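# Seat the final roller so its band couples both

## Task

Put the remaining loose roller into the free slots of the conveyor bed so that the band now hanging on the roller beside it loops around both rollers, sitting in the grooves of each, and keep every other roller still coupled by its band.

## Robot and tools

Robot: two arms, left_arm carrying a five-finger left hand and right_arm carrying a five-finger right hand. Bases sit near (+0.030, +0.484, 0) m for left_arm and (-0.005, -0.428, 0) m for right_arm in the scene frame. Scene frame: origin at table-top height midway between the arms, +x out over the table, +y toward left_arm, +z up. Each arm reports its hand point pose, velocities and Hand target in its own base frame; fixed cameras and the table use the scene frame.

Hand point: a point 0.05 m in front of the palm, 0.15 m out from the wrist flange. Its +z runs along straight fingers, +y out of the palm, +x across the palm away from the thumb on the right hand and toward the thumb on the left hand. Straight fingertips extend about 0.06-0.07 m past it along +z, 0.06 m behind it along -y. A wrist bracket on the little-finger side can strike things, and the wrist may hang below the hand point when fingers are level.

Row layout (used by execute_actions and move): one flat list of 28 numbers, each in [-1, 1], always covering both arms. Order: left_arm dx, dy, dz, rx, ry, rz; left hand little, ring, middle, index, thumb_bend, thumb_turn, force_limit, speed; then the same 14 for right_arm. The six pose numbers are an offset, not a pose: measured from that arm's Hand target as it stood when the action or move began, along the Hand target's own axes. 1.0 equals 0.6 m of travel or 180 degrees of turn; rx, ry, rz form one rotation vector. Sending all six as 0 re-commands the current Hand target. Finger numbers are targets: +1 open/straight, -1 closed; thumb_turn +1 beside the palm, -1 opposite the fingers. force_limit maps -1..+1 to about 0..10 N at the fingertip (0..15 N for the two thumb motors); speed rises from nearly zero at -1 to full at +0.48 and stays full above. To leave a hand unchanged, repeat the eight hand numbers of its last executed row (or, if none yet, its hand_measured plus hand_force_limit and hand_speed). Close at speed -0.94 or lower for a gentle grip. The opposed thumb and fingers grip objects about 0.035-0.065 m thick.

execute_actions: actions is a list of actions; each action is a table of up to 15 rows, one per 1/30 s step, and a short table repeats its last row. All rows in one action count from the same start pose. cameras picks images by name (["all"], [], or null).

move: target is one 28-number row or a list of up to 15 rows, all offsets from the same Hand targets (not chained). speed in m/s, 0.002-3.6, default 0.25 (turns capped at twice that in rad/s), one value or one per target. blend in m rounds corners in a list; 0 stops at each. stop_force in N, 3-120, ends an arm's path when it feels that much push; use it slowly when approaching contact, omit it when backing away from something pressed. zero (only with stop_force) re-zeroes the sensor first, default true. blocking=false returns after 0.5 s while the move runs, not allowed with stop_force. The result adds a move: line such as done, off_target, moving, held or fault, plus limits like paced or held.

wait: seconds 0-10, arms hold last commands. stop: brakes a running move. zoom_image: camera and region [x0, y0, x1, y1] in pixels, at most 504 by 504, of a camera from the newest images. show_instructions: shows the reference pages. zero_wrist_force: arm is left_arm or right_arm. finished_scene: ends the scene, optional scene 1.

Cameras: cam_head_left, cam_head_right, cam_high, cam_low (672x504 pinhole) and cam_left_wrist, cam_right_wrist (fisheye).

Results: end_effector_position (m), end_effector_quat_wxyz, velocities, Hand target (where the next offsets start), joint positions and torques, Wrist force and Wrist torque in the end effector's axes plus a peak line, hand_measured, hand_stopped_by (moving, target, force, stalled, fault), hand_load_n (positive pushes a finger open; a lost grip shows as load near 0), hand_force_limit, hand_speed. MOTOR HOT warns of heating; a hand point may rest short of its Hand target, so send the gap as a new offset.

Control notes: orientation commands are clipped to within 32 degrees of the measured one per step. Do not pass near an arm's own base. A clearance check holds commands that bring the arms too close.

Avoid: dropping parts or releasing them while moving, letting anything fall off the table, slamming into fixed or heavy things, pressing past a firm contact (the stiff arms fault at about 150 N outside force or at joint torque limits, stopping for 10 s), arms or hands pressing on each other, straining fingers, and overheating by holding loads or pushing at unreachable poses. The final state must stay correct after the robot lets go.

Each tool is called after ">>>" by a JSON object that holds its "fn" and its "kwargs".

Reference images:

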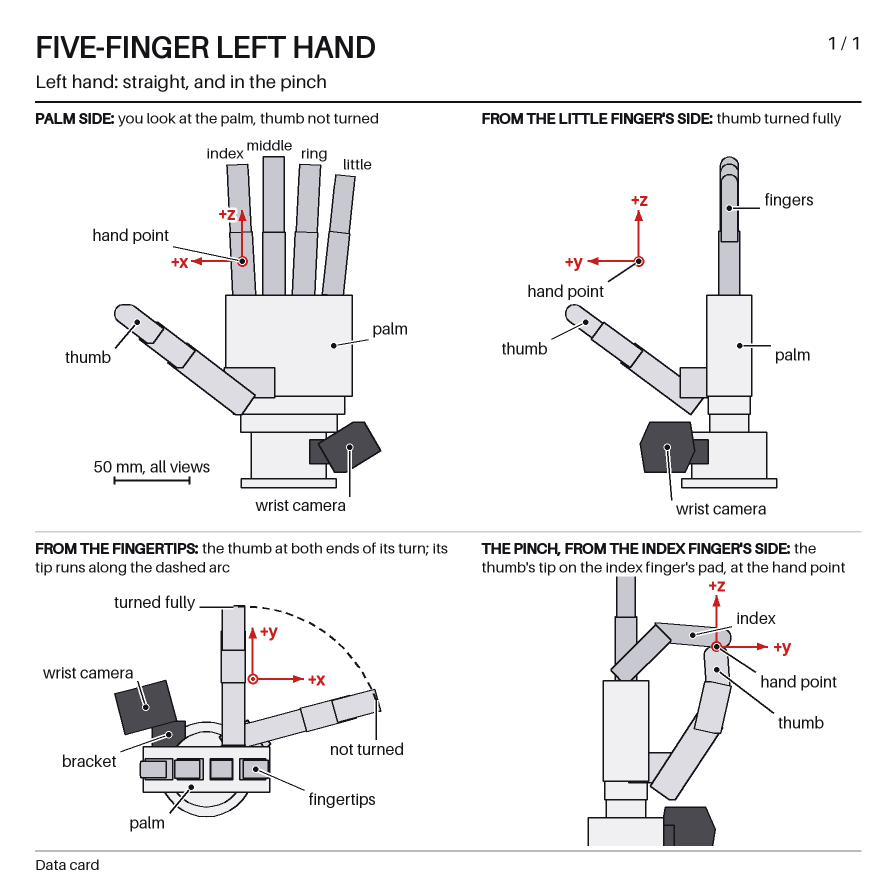

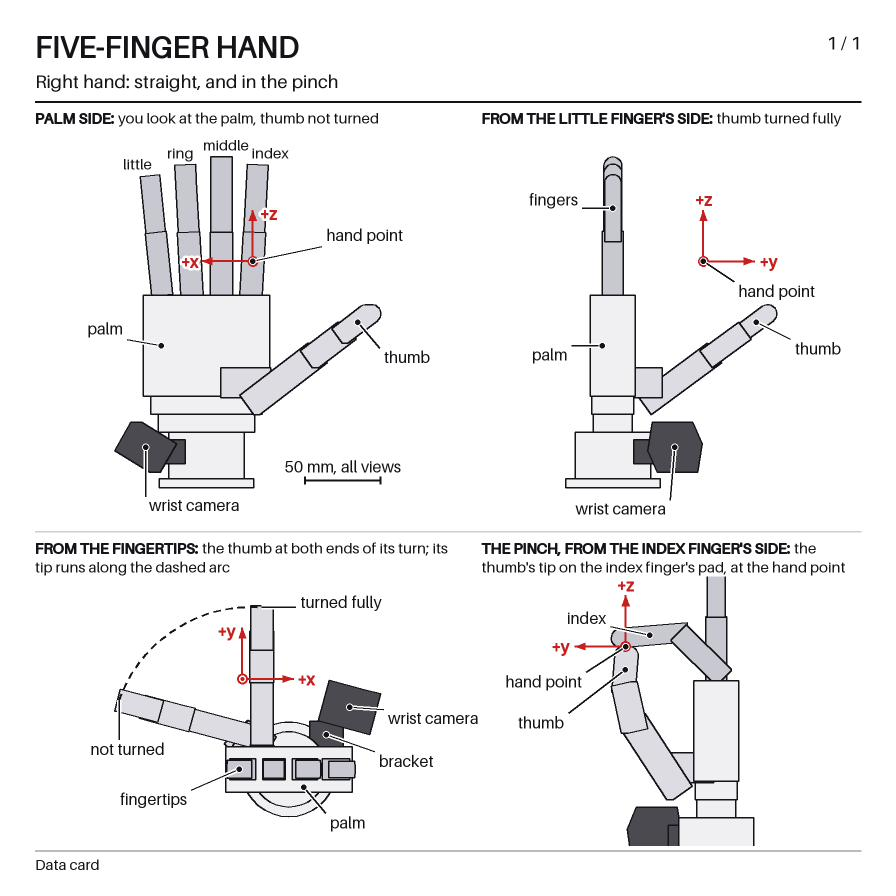

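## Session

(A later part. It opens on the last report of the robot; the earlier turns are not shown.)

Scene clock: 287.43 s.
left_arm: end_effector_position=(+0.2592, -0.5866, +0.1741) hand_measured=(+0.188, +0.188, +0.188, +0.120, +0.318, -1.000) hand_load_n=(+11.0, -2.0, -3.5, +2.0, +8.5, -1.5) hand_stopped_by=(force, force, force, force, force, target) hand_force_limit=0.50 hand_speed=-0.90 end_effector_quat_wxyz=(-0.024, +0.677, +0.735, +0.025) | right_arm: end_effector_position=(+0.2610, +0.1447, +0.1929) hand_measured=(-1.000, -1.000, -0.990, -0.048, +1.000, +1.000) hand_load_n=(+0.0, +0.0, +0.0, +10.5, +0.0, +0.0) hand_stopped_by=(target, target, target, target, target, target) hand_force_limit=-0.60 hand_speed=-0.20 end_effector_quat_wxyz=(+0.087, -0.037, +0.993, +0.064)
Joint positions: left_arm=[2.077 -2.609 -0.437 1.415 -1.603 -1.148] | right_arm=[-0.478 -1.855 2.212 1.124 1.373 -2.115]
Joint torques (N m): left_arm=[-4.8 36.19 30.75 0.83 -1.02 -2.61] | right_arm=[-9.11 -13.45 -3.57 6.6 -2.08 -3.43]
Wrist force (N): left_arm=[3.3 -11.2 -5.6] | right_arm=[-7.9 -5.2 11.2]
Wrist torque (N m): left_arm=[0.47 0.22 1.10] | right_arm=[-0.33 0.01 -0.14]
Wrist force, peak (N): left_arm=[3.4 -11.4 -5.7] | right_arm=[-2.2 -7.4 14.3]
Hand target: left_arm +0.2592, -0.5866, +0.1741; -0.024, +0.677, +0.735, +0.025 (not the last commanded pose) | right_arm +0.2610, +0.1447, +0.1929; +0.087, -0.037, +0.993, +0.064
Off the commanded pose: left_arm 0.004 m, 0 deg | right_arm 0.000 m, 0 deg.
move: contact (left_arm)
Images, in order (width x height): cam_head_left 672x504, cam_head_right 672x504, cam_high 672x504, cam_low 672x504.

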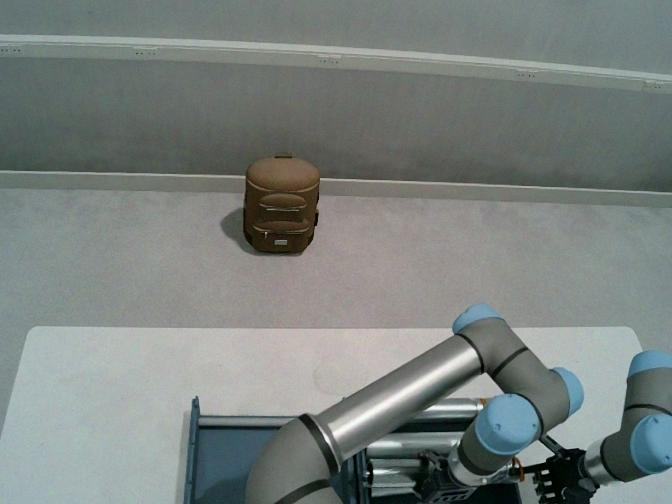

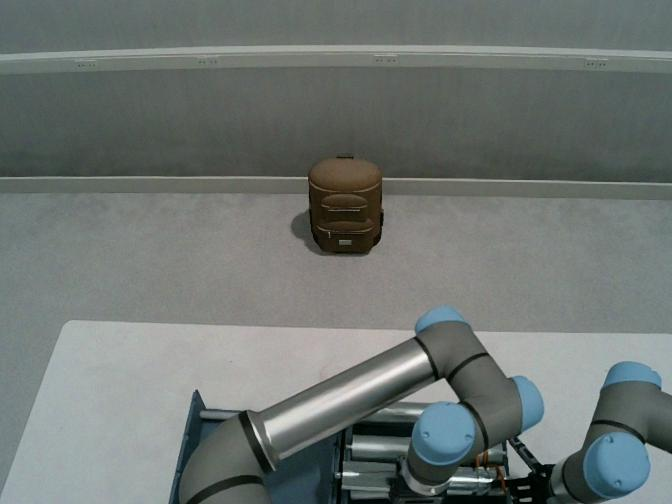

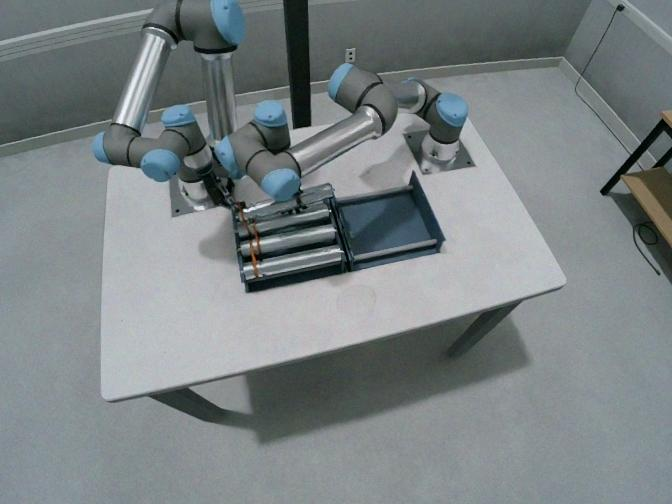

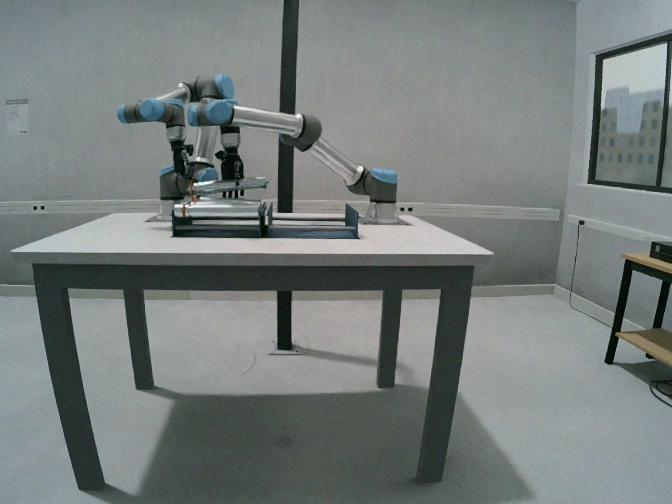

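>>> {"fn": "move", "kwargs": {"target": [0,0,0,0,0,0,-0.6,-0.6,-0.6,-0.9,-0.9,-1,0.5,-0.9,0.0222,0.0031,0.0158,0,0,0,-1,-1,-0.99,-0.05,1,1,-0.6,-0.2], "speed": 0.025, "cameras": ["cam_high","cam_head_left","cam_head_right","cam_low","cam_right_wrist"]}}

>>> {"fn": "zoom_image", "kwargs": {"camera": "cam_high", "region": [230, 203, 256, 227]}}

>>> {"fn": "zoom_image", "kwargs": {"camera": "cam_head_left", "region": [490, 444, 540, 494]}}

>>> {"fn": "zoom_image", "kwargs": {"camera": "cam_head_right", "region": [480, 454, 520, 504]}}

Scene clock: 288.90 s.
left_arm: end_effector_position=(+0.2592, -0.5867, +0.1741) hand_measured=(+0.190, +0.188, +0.188, +0.120, +0.318, -1.000) hand_load_n=(+16.0, +0.0, -2.5, +0.0, +9.5, -3.0) hand_stopped_by=(force, force, force, force, force, target) hand_force_limit=0.50 hand_speed=-0.90 end_effector_quat_wxyz=(-0.024, +0.677, +0.735, +0.025) | right_arm: end_effector_position=(+0.2494, +0.1470, +0.1815) hand_measured=(-1.000, -1.000, -0.990, -0.050, +1.000, +1.000) hand_load_n=(+0.0, +0.0, +0.5, +4.5, +0.0, +0.0) hand_stopped_by=(target, target, target, target, target, target) hand_force_limit=-0.60 hand_speed=-0.20 end_effector_quat_wxyz=(+0.087, -0.037, +0.993, +0.064)
Joint positions: left_arm=[2.077 -2.609 -0.437 1.415 -1.603 -1.148] | right_arm=[-0.502 -1.883 2.262 1.106 1.371 -2.14]
Joint torques (N m): left_arm=[-2.84 51.31 30.25 -2.4 -3.45 -2.51] | right_arm=[-8.67 -10.77 -2.35 2.97 -1.33 -3.63]
Wrist force (N): left_arm=[-0.7 -8.7 3.8] | right_arm=[-8.0 -3.1 5.4]
Wrist torque (N m): left_arm=[0.24 0.81 1.04] | right_arm=[-0.22 -0.08 -0.12]
Wrist force, peak (N): left_arm=[2.8 -12.2 -4.8] | right_arm=[-8.0 -5.1 11.3]
Hand target: left_arm +0.2592, -0.5866, +0.1741; -0.024, +0.677, +0.735, +0.025 | right_arm +0.2494, +0.1470, +0.1815; +0.087, -0.037, +0.993, +0.064
Off the commanded pose: left_arm 0.000 m, 0 deg | right_arm 0.000 m, 0 deg.
move: done
Images, in order (width x height): cam_head_left 672x504, cam_head_right 672x504, cam_high 672x504, cam_low 672x504, cam_right_wrist 672x504.

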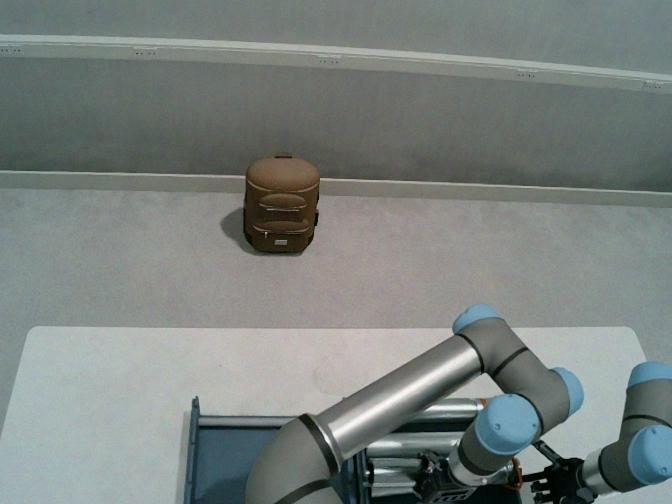

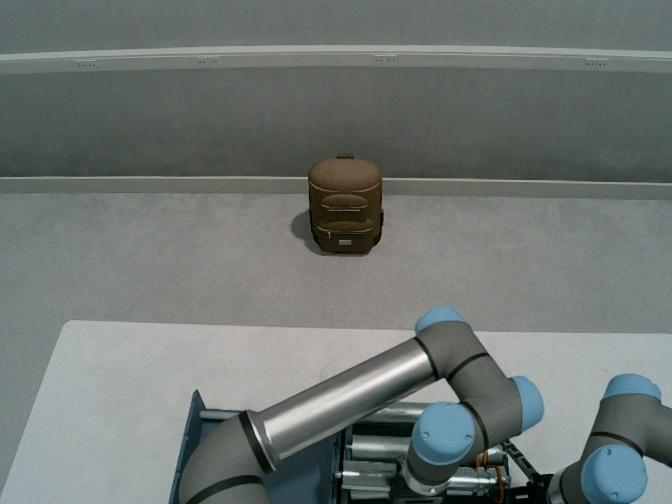

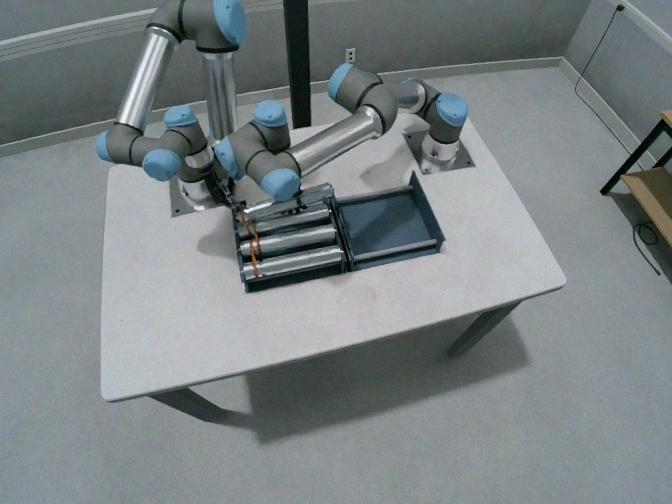

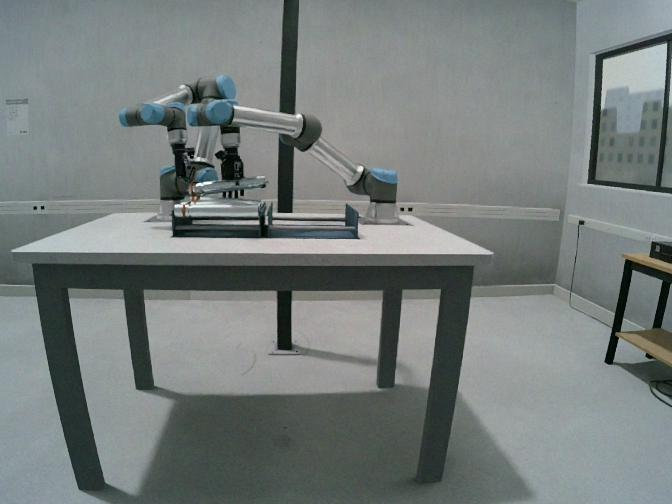

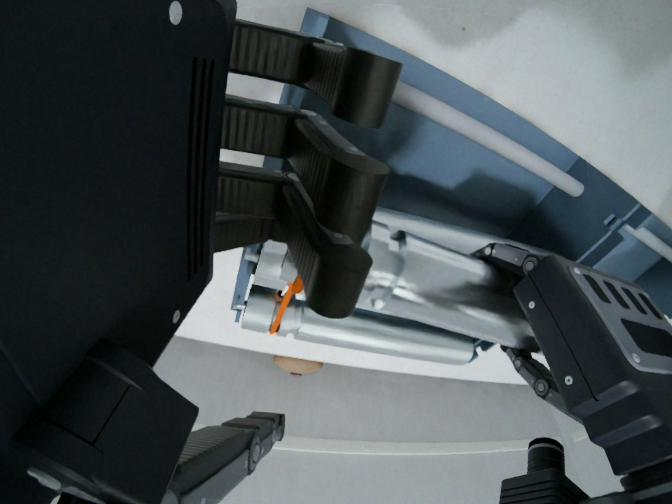

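Scaled by 19.385 from the camera's 672x504 image, which has a finer 960x720 frame.

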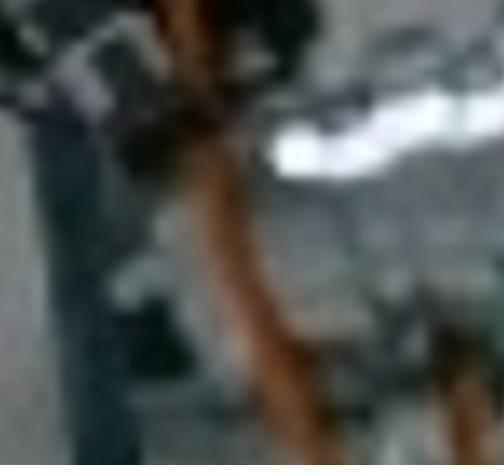

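Scaled by 10.080 from the camera's 672x504 image, which has a finer 960x720 frame.

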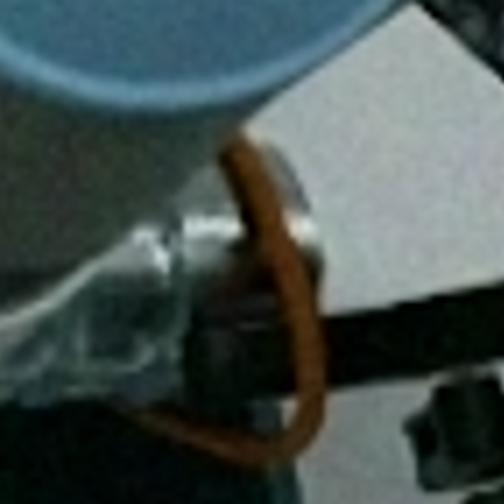

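Scaled by 10.080 from the camera's 672x504 image, which has a finer 960x720 frame.

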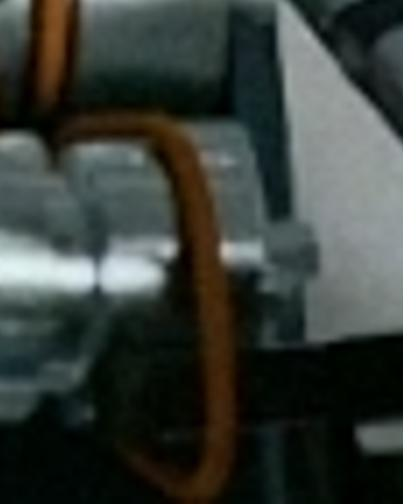

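>>> {"fn": "move", "kwargs": {"target": [[0,0,0,0,0,0,-0.6,-0.6,-0.6,-0.9,-0.9,-1,0.5,-0.9,0.0110,-0.0026,0.0254,0,0,0,-1,-1,-0.99,-0.05,1,1,-0.6,-0.2],[0,0,0,0,0,0,-0.6,-0.6,-0.6,-0.9,-0.9,-1,0.5,-0.9,0.0113,-0.0041,0.0363,0,0,0,-1,-1,-0.99,-0.05,1,1,-0.6,-0.2]], "speed": 0.03, "cameras": ["cam_high","cam_head_left","cam_head_right","cam_low","cam_right_wrist"]}}

>>> {"fn": "zoom_image", "kwargs": {"camera": "cam_head_left", "region": [490, 444, 540, 494]}}

>>> {"fn": "zoom_image", "kwargs": {"camera": "cam_head_right", "region": [480, 454, 520, 504]}}

>>> {"fn": "zoom_image", "kwargs": {"camera": "cam_low", "region": [184, 174, 208, 202]}}

Scene clock: 291.27 s.
left_arm: end_effector_position=(+0.2592, -0.5866, +0.1741) hand_measured=(+0.190, +0.188, +0.188, +0.120, +0.318, -1.000) hand_load_n=(+12.5, +0.0, +0.0, +0.5, +4.5, +0.0) hand_stopped_by=(force, force, force, force, force, target) hand_force_limit=0.50 hand_speed=-0.90 end_effector_quat_wxyz=(-0.024, +0.677, +0.735, +0.025) | right_arm: end_effector_position=(+0.2466, +0.1470, +0.1587) hand_measured=(-1.000, -1.000, -0.990, -0.050, +1.000, +1.000) hand_load_n=(+0.0, +0.0, +0.0, -2.0, +0.0, +0.0) hand_stopped_by=(target, target, target, target, target, target) hand_force_limit=-0.60 hand_speed=-0.20 end_effector_quat_wxyz=(+0.087, -0.037, +0.993, +0.064)
Joint positions: left_arm=[2.077 -2.609 -0.437 1.415 -1.603 -1.148] | right_arm=[-0.512 -1.865 2.315 1.037 1.37 -2.15]
Joint torques (N m): left_arm=[2.28 68.26 29.62 -2.93 0.74 -1.68] | right_arm=[12.71 4.18 -1.88 1.31 1.65 2.8]
Wrist force (N): left_arm=[-1.7 -0.2 10.6] | right_arm=[-1.9 -2.3 -1.3]
Wrist torque (N m): left_arm=[-0.04 0.96 0.18] | right_arm=[-0.10 -0.02 -0.07]
Wrist force, peak (N): left_arm=[0.5 -2.3 13.6] | right_arm=[-8.3 -3.3 5.5]
Hand target: left_arm +0.2592, -0.5866, +0.1741; -0.024, +0.677, +0.735, +0.025 | right_arm +0.2466, +0.1470, +0.1587; +0.087, -0.037, +0.993, +0.064
Off the commanded pose: left_arm 0.000 m, 0 deg | right_arm 0.000 m, 0 deg.
move: done
Images, in order (width x height): cam_head_left 672x504, cam_head_right 672x504, cam_high 672x504, cam_low 672x504, cam_right_wrist 672x504.

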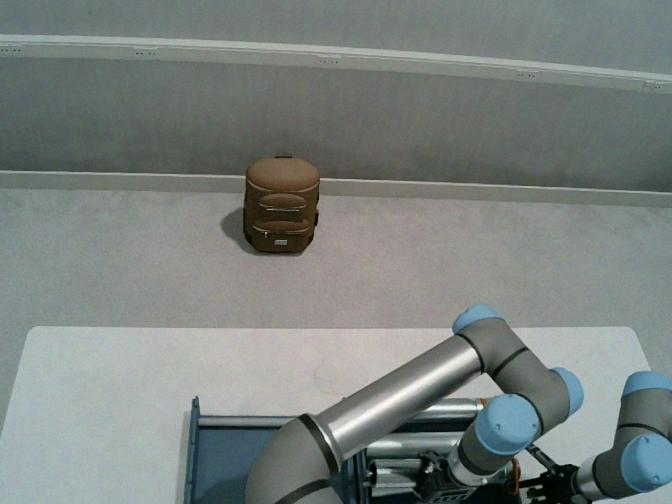

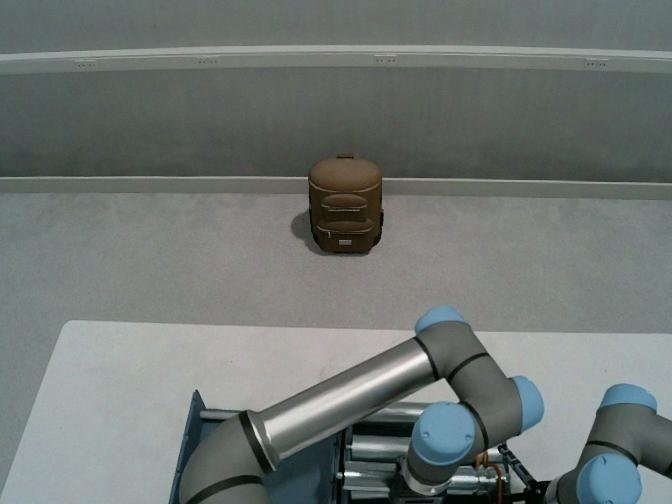

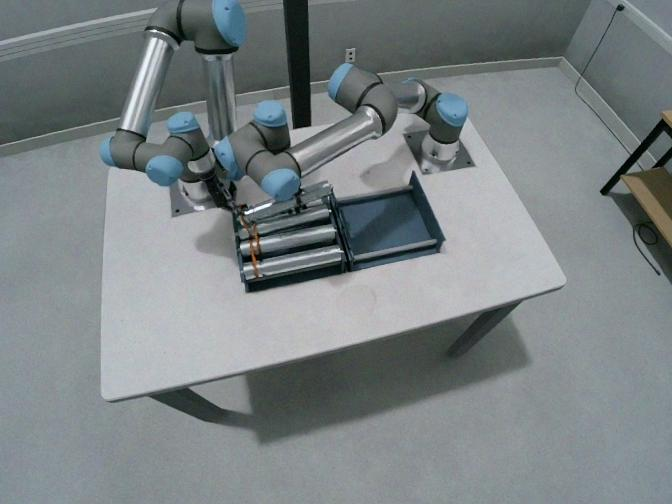

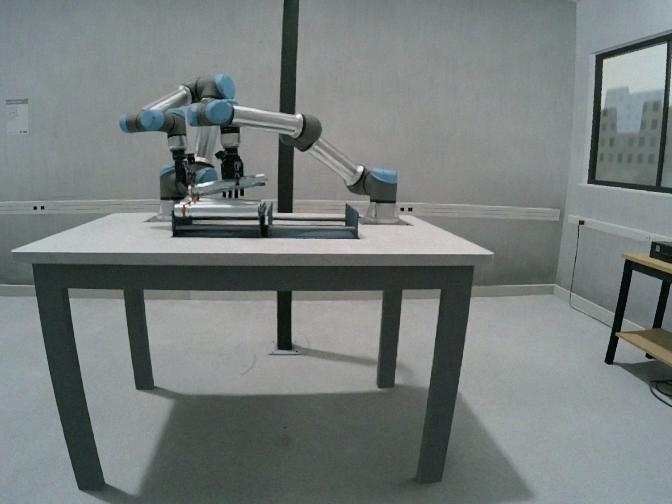

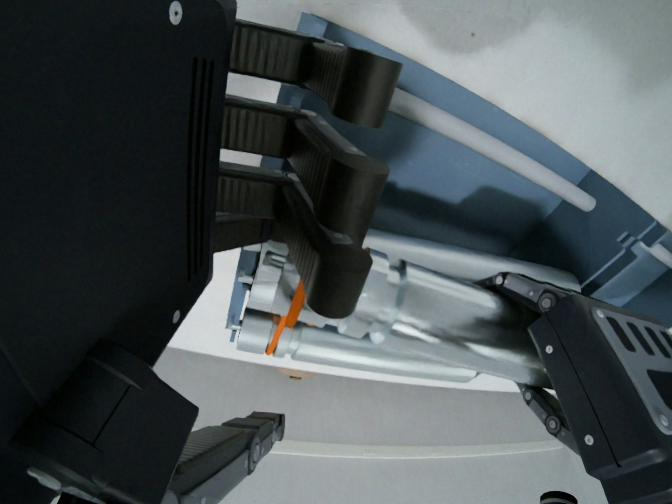

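Scaled by 10.080 from the camera's 672x504 image, which has a finer 960x720 frame.

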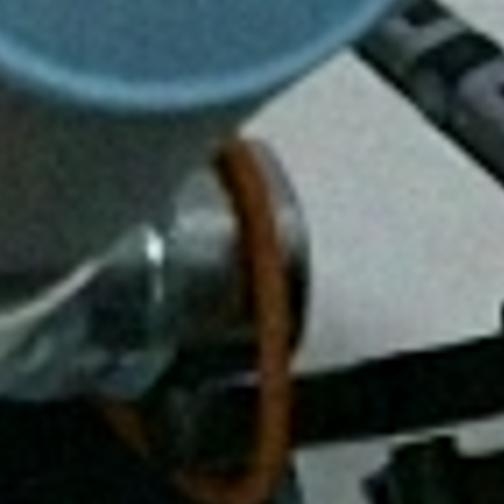

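Scaled by 10.080 from the camera's 672x504 image, which has a finer 960x720 frame.

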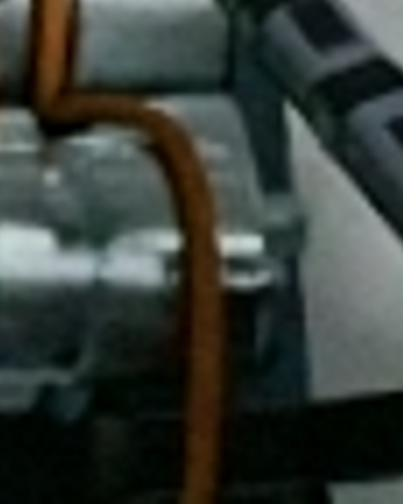

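Scaled by 18.000 from the camera's 672x504 image, which has a finer 960x720 frame.

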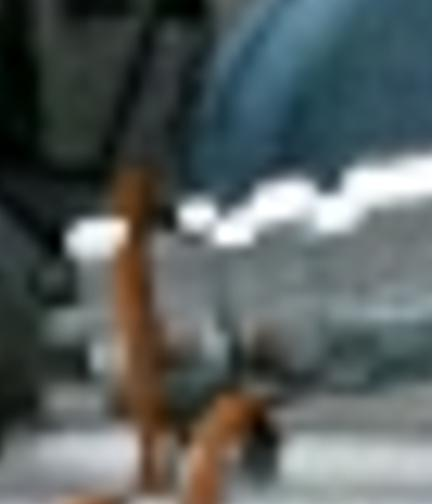

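>>> {"fn": "move", "kwargs": {"target": [0,0,0,0,0,0,-0.6,-0.6,-0.6,-0.9,-0.9,-1,0.5,-0.9,0.0029,-0.0329,-0.0046,0,0,0,-1,-1,-0.99,-0.05,1,1,-0.6,-0.2], "speed": 0.03, "cameras": ["cam_high","cam_head_left","cam_head_right","cam_low","cam_right_wrist"]}}

>>> {"fn": "zoom_image", "kwargs": {"camera": "cam_head_left", "region": [490, 444, 540, 494]}}

>>> {"fn": "zoom_image", "kwargs": {"camera": "cam_head_right", "region": [480, 454, 520, 504]}}

>>> {"fn": "zoom_image", "kwargs": {"camera": "cam_low", "region": [184, 174, 208, 202]}}

Scene clock: 292.73 s.
left_arm: end_effector_position=(+0.2592, -0.5866, +0.1741) hand_measured=(+0.190, +0.188, +0.188, +0.120, +0.318, -1.000) hand_load_n=(+15.5, +0.0, +0.0, +0.0, +7.0, -2.0) hand_stopped_by=(force, force, force, force, force, target) hand_force_limit=0.50 hand_speed=-0.90 end_effector_quat_wxyz=(-0.024, +0.677, +0.735, +0.025) | right_arm: end_effector_position=(+0.2461, +0.1271, +0.1587) hand_measured=(-1.000, -1.000, -0.990, -0.050, +1.000, +1.000) hand_load_n=(+0.0, +0.0, +0.0, +0.5, +0.0, +0.0) hand_stopped_by=(target, target, target, target, target, target) hand_force_limit=-0.60 hand_speed=-0.20 end_effector_quat_wxyz=(+0.087, -0.037, +0.993, +0.064)
Joint positions: left_arm=[2.077 -2.609 -0.437 1.415 -1.603 -1.148] | right_arm=[-0.646 -1.881 2.333 1.063 1.361 -2.286]
Joint torques (N m): left_arm=[5.81 69.32 30.19 -2.99 1.12 -0.46] | right_arm=[-11.58 -9.65 -2.38 4.49 -0.19 -2.63]
Wrist force (N): left_arm=[-1.8 -2.8 10.4] | right_arm=[-7.1 3.0 3.2]
Wrist torque (N m): left_arm=[0.05 1.08 0.64] | right_arm=[-0.08 -0.03 -0.09]
Wrist force, peak (N): left_arm=[-1.8 -2.8 10.4] | right_arm=[-7.3 3.2 3.6]
Hand target: left_arm +0.2592, -0.5866, +0.1741; -0.024, +0.677, +0.735, +0.025 | right_arm +0.2461, +0.1270, +0.1587; +0.087, -0.037, +0.993, +0.064
Off the commanded pose: left_arm 0.000 m, 0 deg | right_arm 0.000 m, 0 deg.
move: done
Images, in order (width x height): cam_head_left 672x504, cam_head_right 672x504, cam_high 672x504, cam_low 672x504, cam_right_wrist 672x504.

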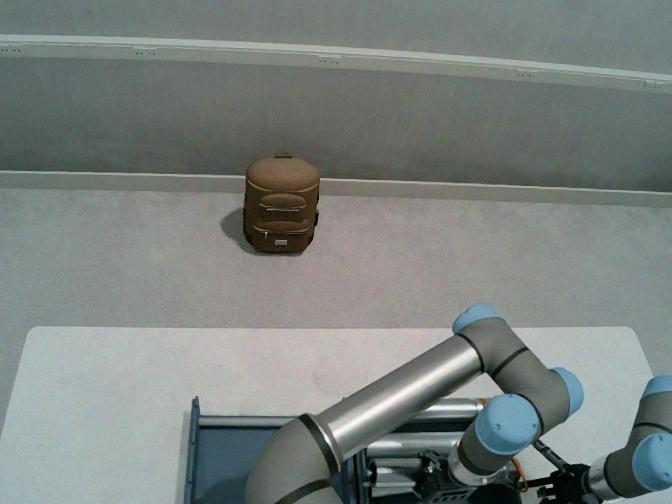

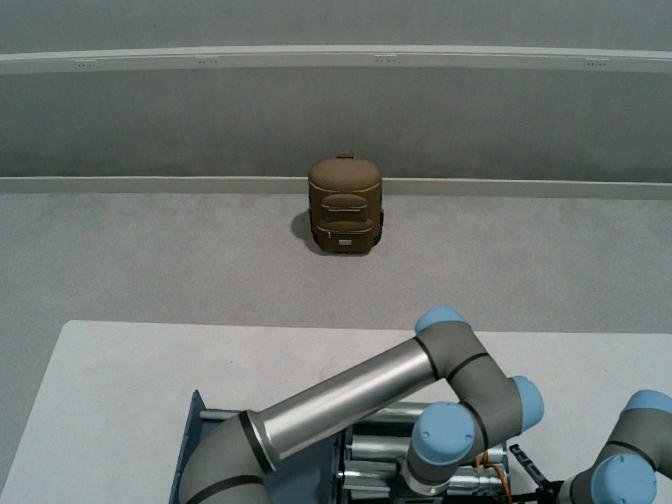

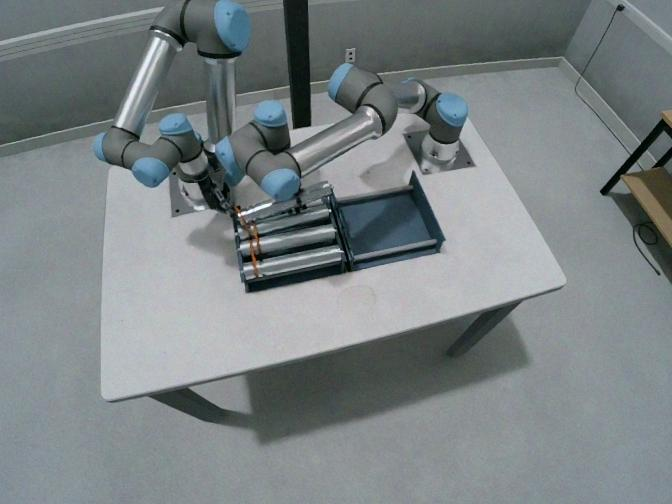

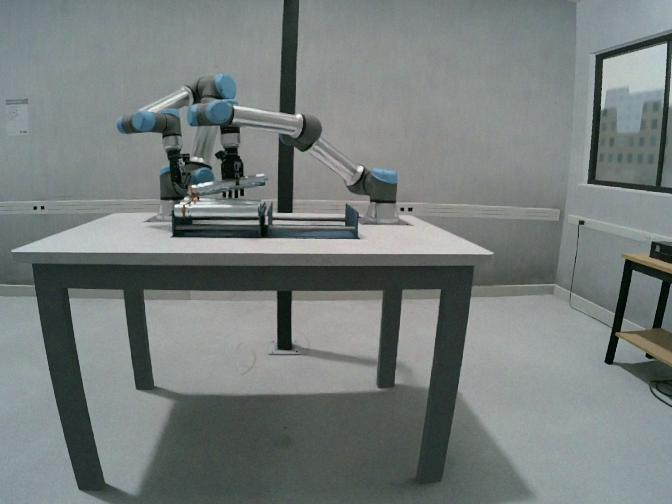

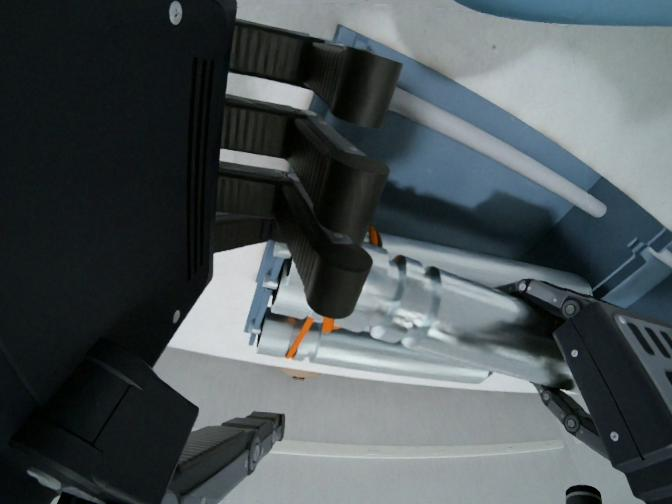

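Scaled by 10.080 from the camera's 672x504 image, which has a finer 960x720 frame.

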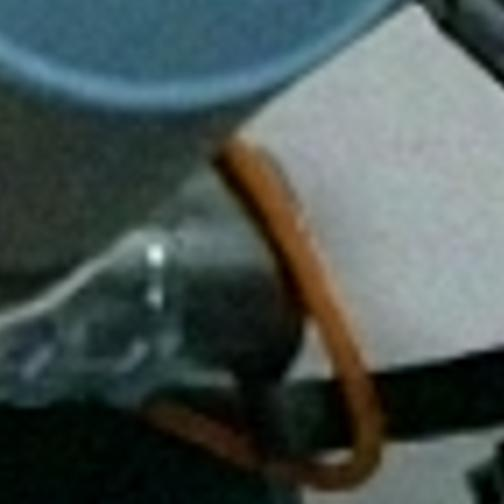

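Scaled by 10.080 from the camera's 672x504 image, which has a finer 960x720 frame.

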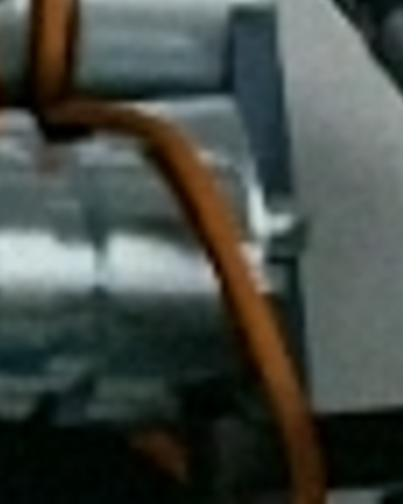

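Scaled by 18.000 from the camera's 672x504 image, which has a finer 960x720 frame.

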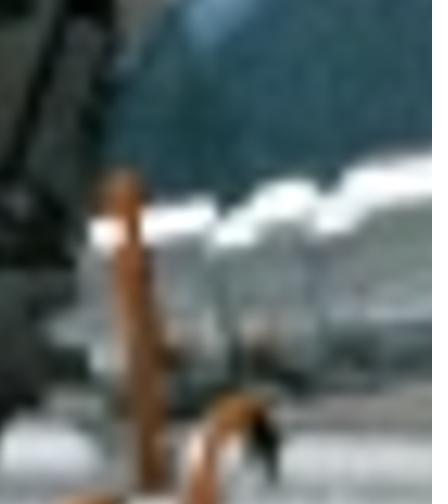

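>>> {"fn": "move", "kwargs": {"target": [0,0,0,0,0,0,-0.6,-0.6,-0.6,-0.96,-0.9,-1,0.5,-0.9,-0.0024,0.0320,0.0059,0,0,0,-1,-1,-0.99,-0.05,1,1,-0.6,-0.2], "speed": 0.03, "cameras": ["cam_high","cam_head_left","cam_head_right","cam_low","cam_right_wrist"]}}

>>> {"fn": "zoom_image", "kwargs": {"camera": "cam_head_left", "region": [490, 444, 540, 494]}}

>>> {"fn": "zoom_image", "kwargs": {"camera": "cam_head_right", "region": [480, 454, 520, 504]}}

>>> {"fn": "zoom_image", "kwargs": {"camera": "cam_low", "region": [184, 174, 208, 202]}}

Scene clock: 295.07 s.
left_arm: end_effector_position=(+0.2592, -0.5866, +0.1741) hand_measured=(+0.188, +0.188, +0.188, +0.002, +0.318, -1.000) hand_load_n=(+7.0, +0.5, +0.0, +9.5, +11.0, -2.0) hand_stopped_by=(force, force, force, force, force, target) hand_force_limit=0.50 hand_speed=-0.90 end_effector_quat_wxyz=(-0.024, +0.677, +0.735, +0.025) | right_arm: end_effector_position=(+0.2465, +0.1466, +0.1578) hand_measured=(-1.000, -1.000, -0.990, -0.050, +1.000, +1.000) hand_load_n=(+0.0, +0.0, +0.0, +0.0, +0.0, +0.0) hand_stopped_by=(target, target, target, target, target, target) hand_force_limit=-0.60 hand_speed=-0.20 end_effector_quat_wxyz=(+0.087, -0.037, +0.993, +0.064)
Joint positions: left_arm=[2.077 -2.609 -0.437 1.415 -1.603 -1.148] | right_arm=[-0.516 -1.864 2.317 1.035 1.37 -2.154]
Joint torques (N m): left_arm=[9.86 65.05 28.38 -3.12 -1.11 1.44] | right_arm=[9.69 3.6 -30.15 1.2 0.92 2.96]
Wrist force (N): left_arm=[0.3 0.4 8.3] | right_arm=[-0.9 -4.3 0.6]
Wrist torque (N m): left_arm=[0.11 0.53 0.18] | right_arm=[-0.14 0.02 -0.08]
Wrist force, peak (N): left_arm=[-1.6 -2.5 10.8] | right_arm=[-7.3 3.7 3.4]
Hand target: left_arm +0.2592, -0.5866, +0.1741; -0.024, +0.677, +0.735, +0.025 | right_arm +0.2465, +0.1466, +0.1578; +0.087, -0.037, +0.993, +0.064
Off the commanded pose: left_arm 0.000 m, 0 deg | right_arm 0.000 m, 0 deg.
move: done
Images, in order (width x height): cam_head_left 672x504, cam_head_right 672x504, cam_high 672x504, cam_low 672x504, cam_right_wrist 672x504.

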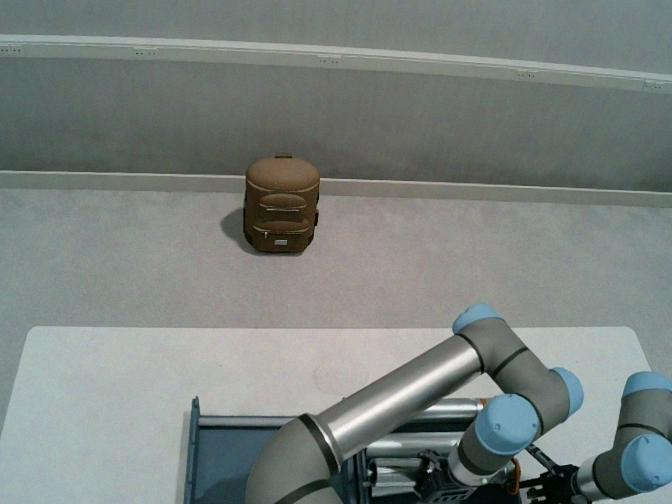

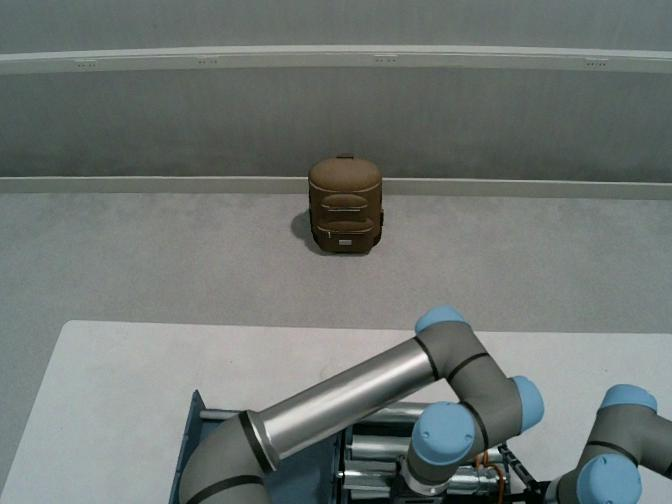

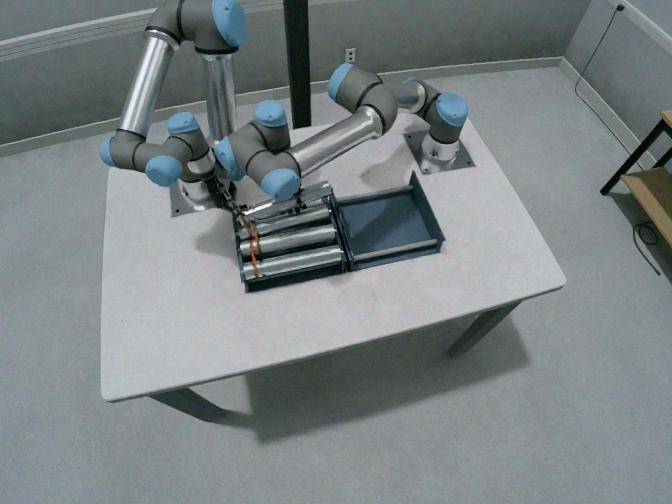

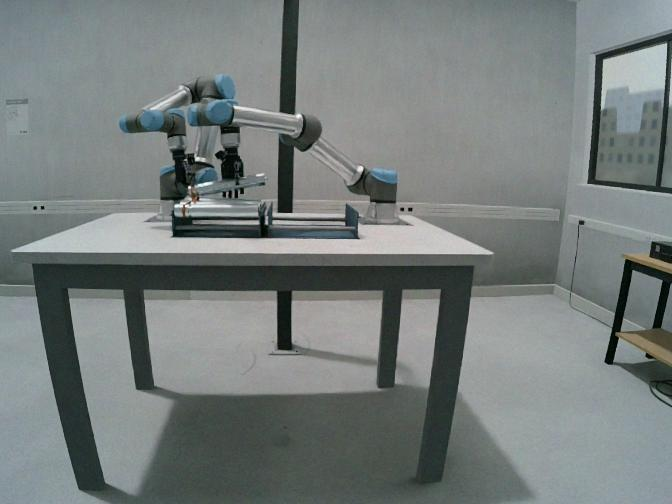

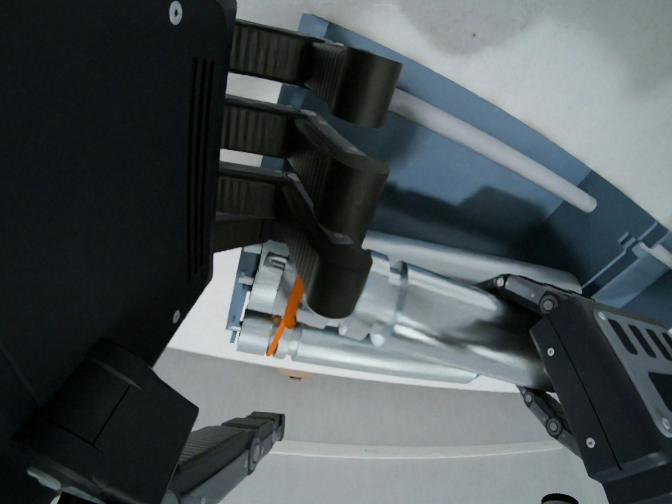

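Scaled by 10.080 from the camera's 672x504 image, which has a finer 960x720 frame.

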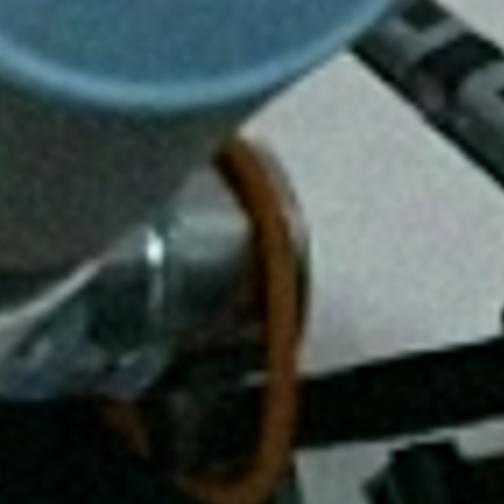

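Scaled by 10.080 from the camera's 672x504 image, which has a finer 960x720 frame.

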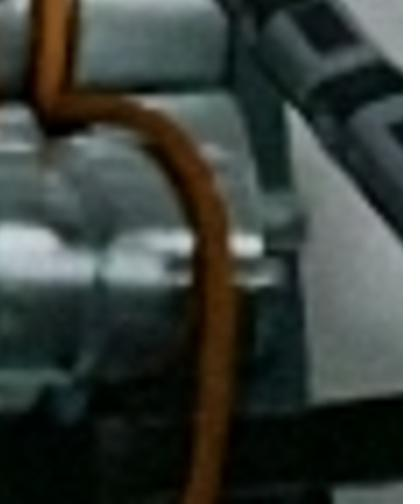

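Scaled by 18.000 from the camera's 672x504 image, which has a finer 960x720 frame.

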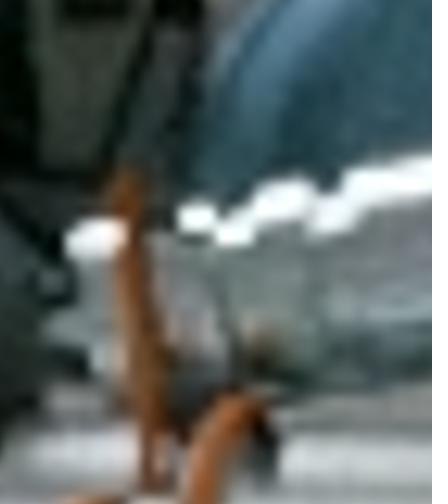

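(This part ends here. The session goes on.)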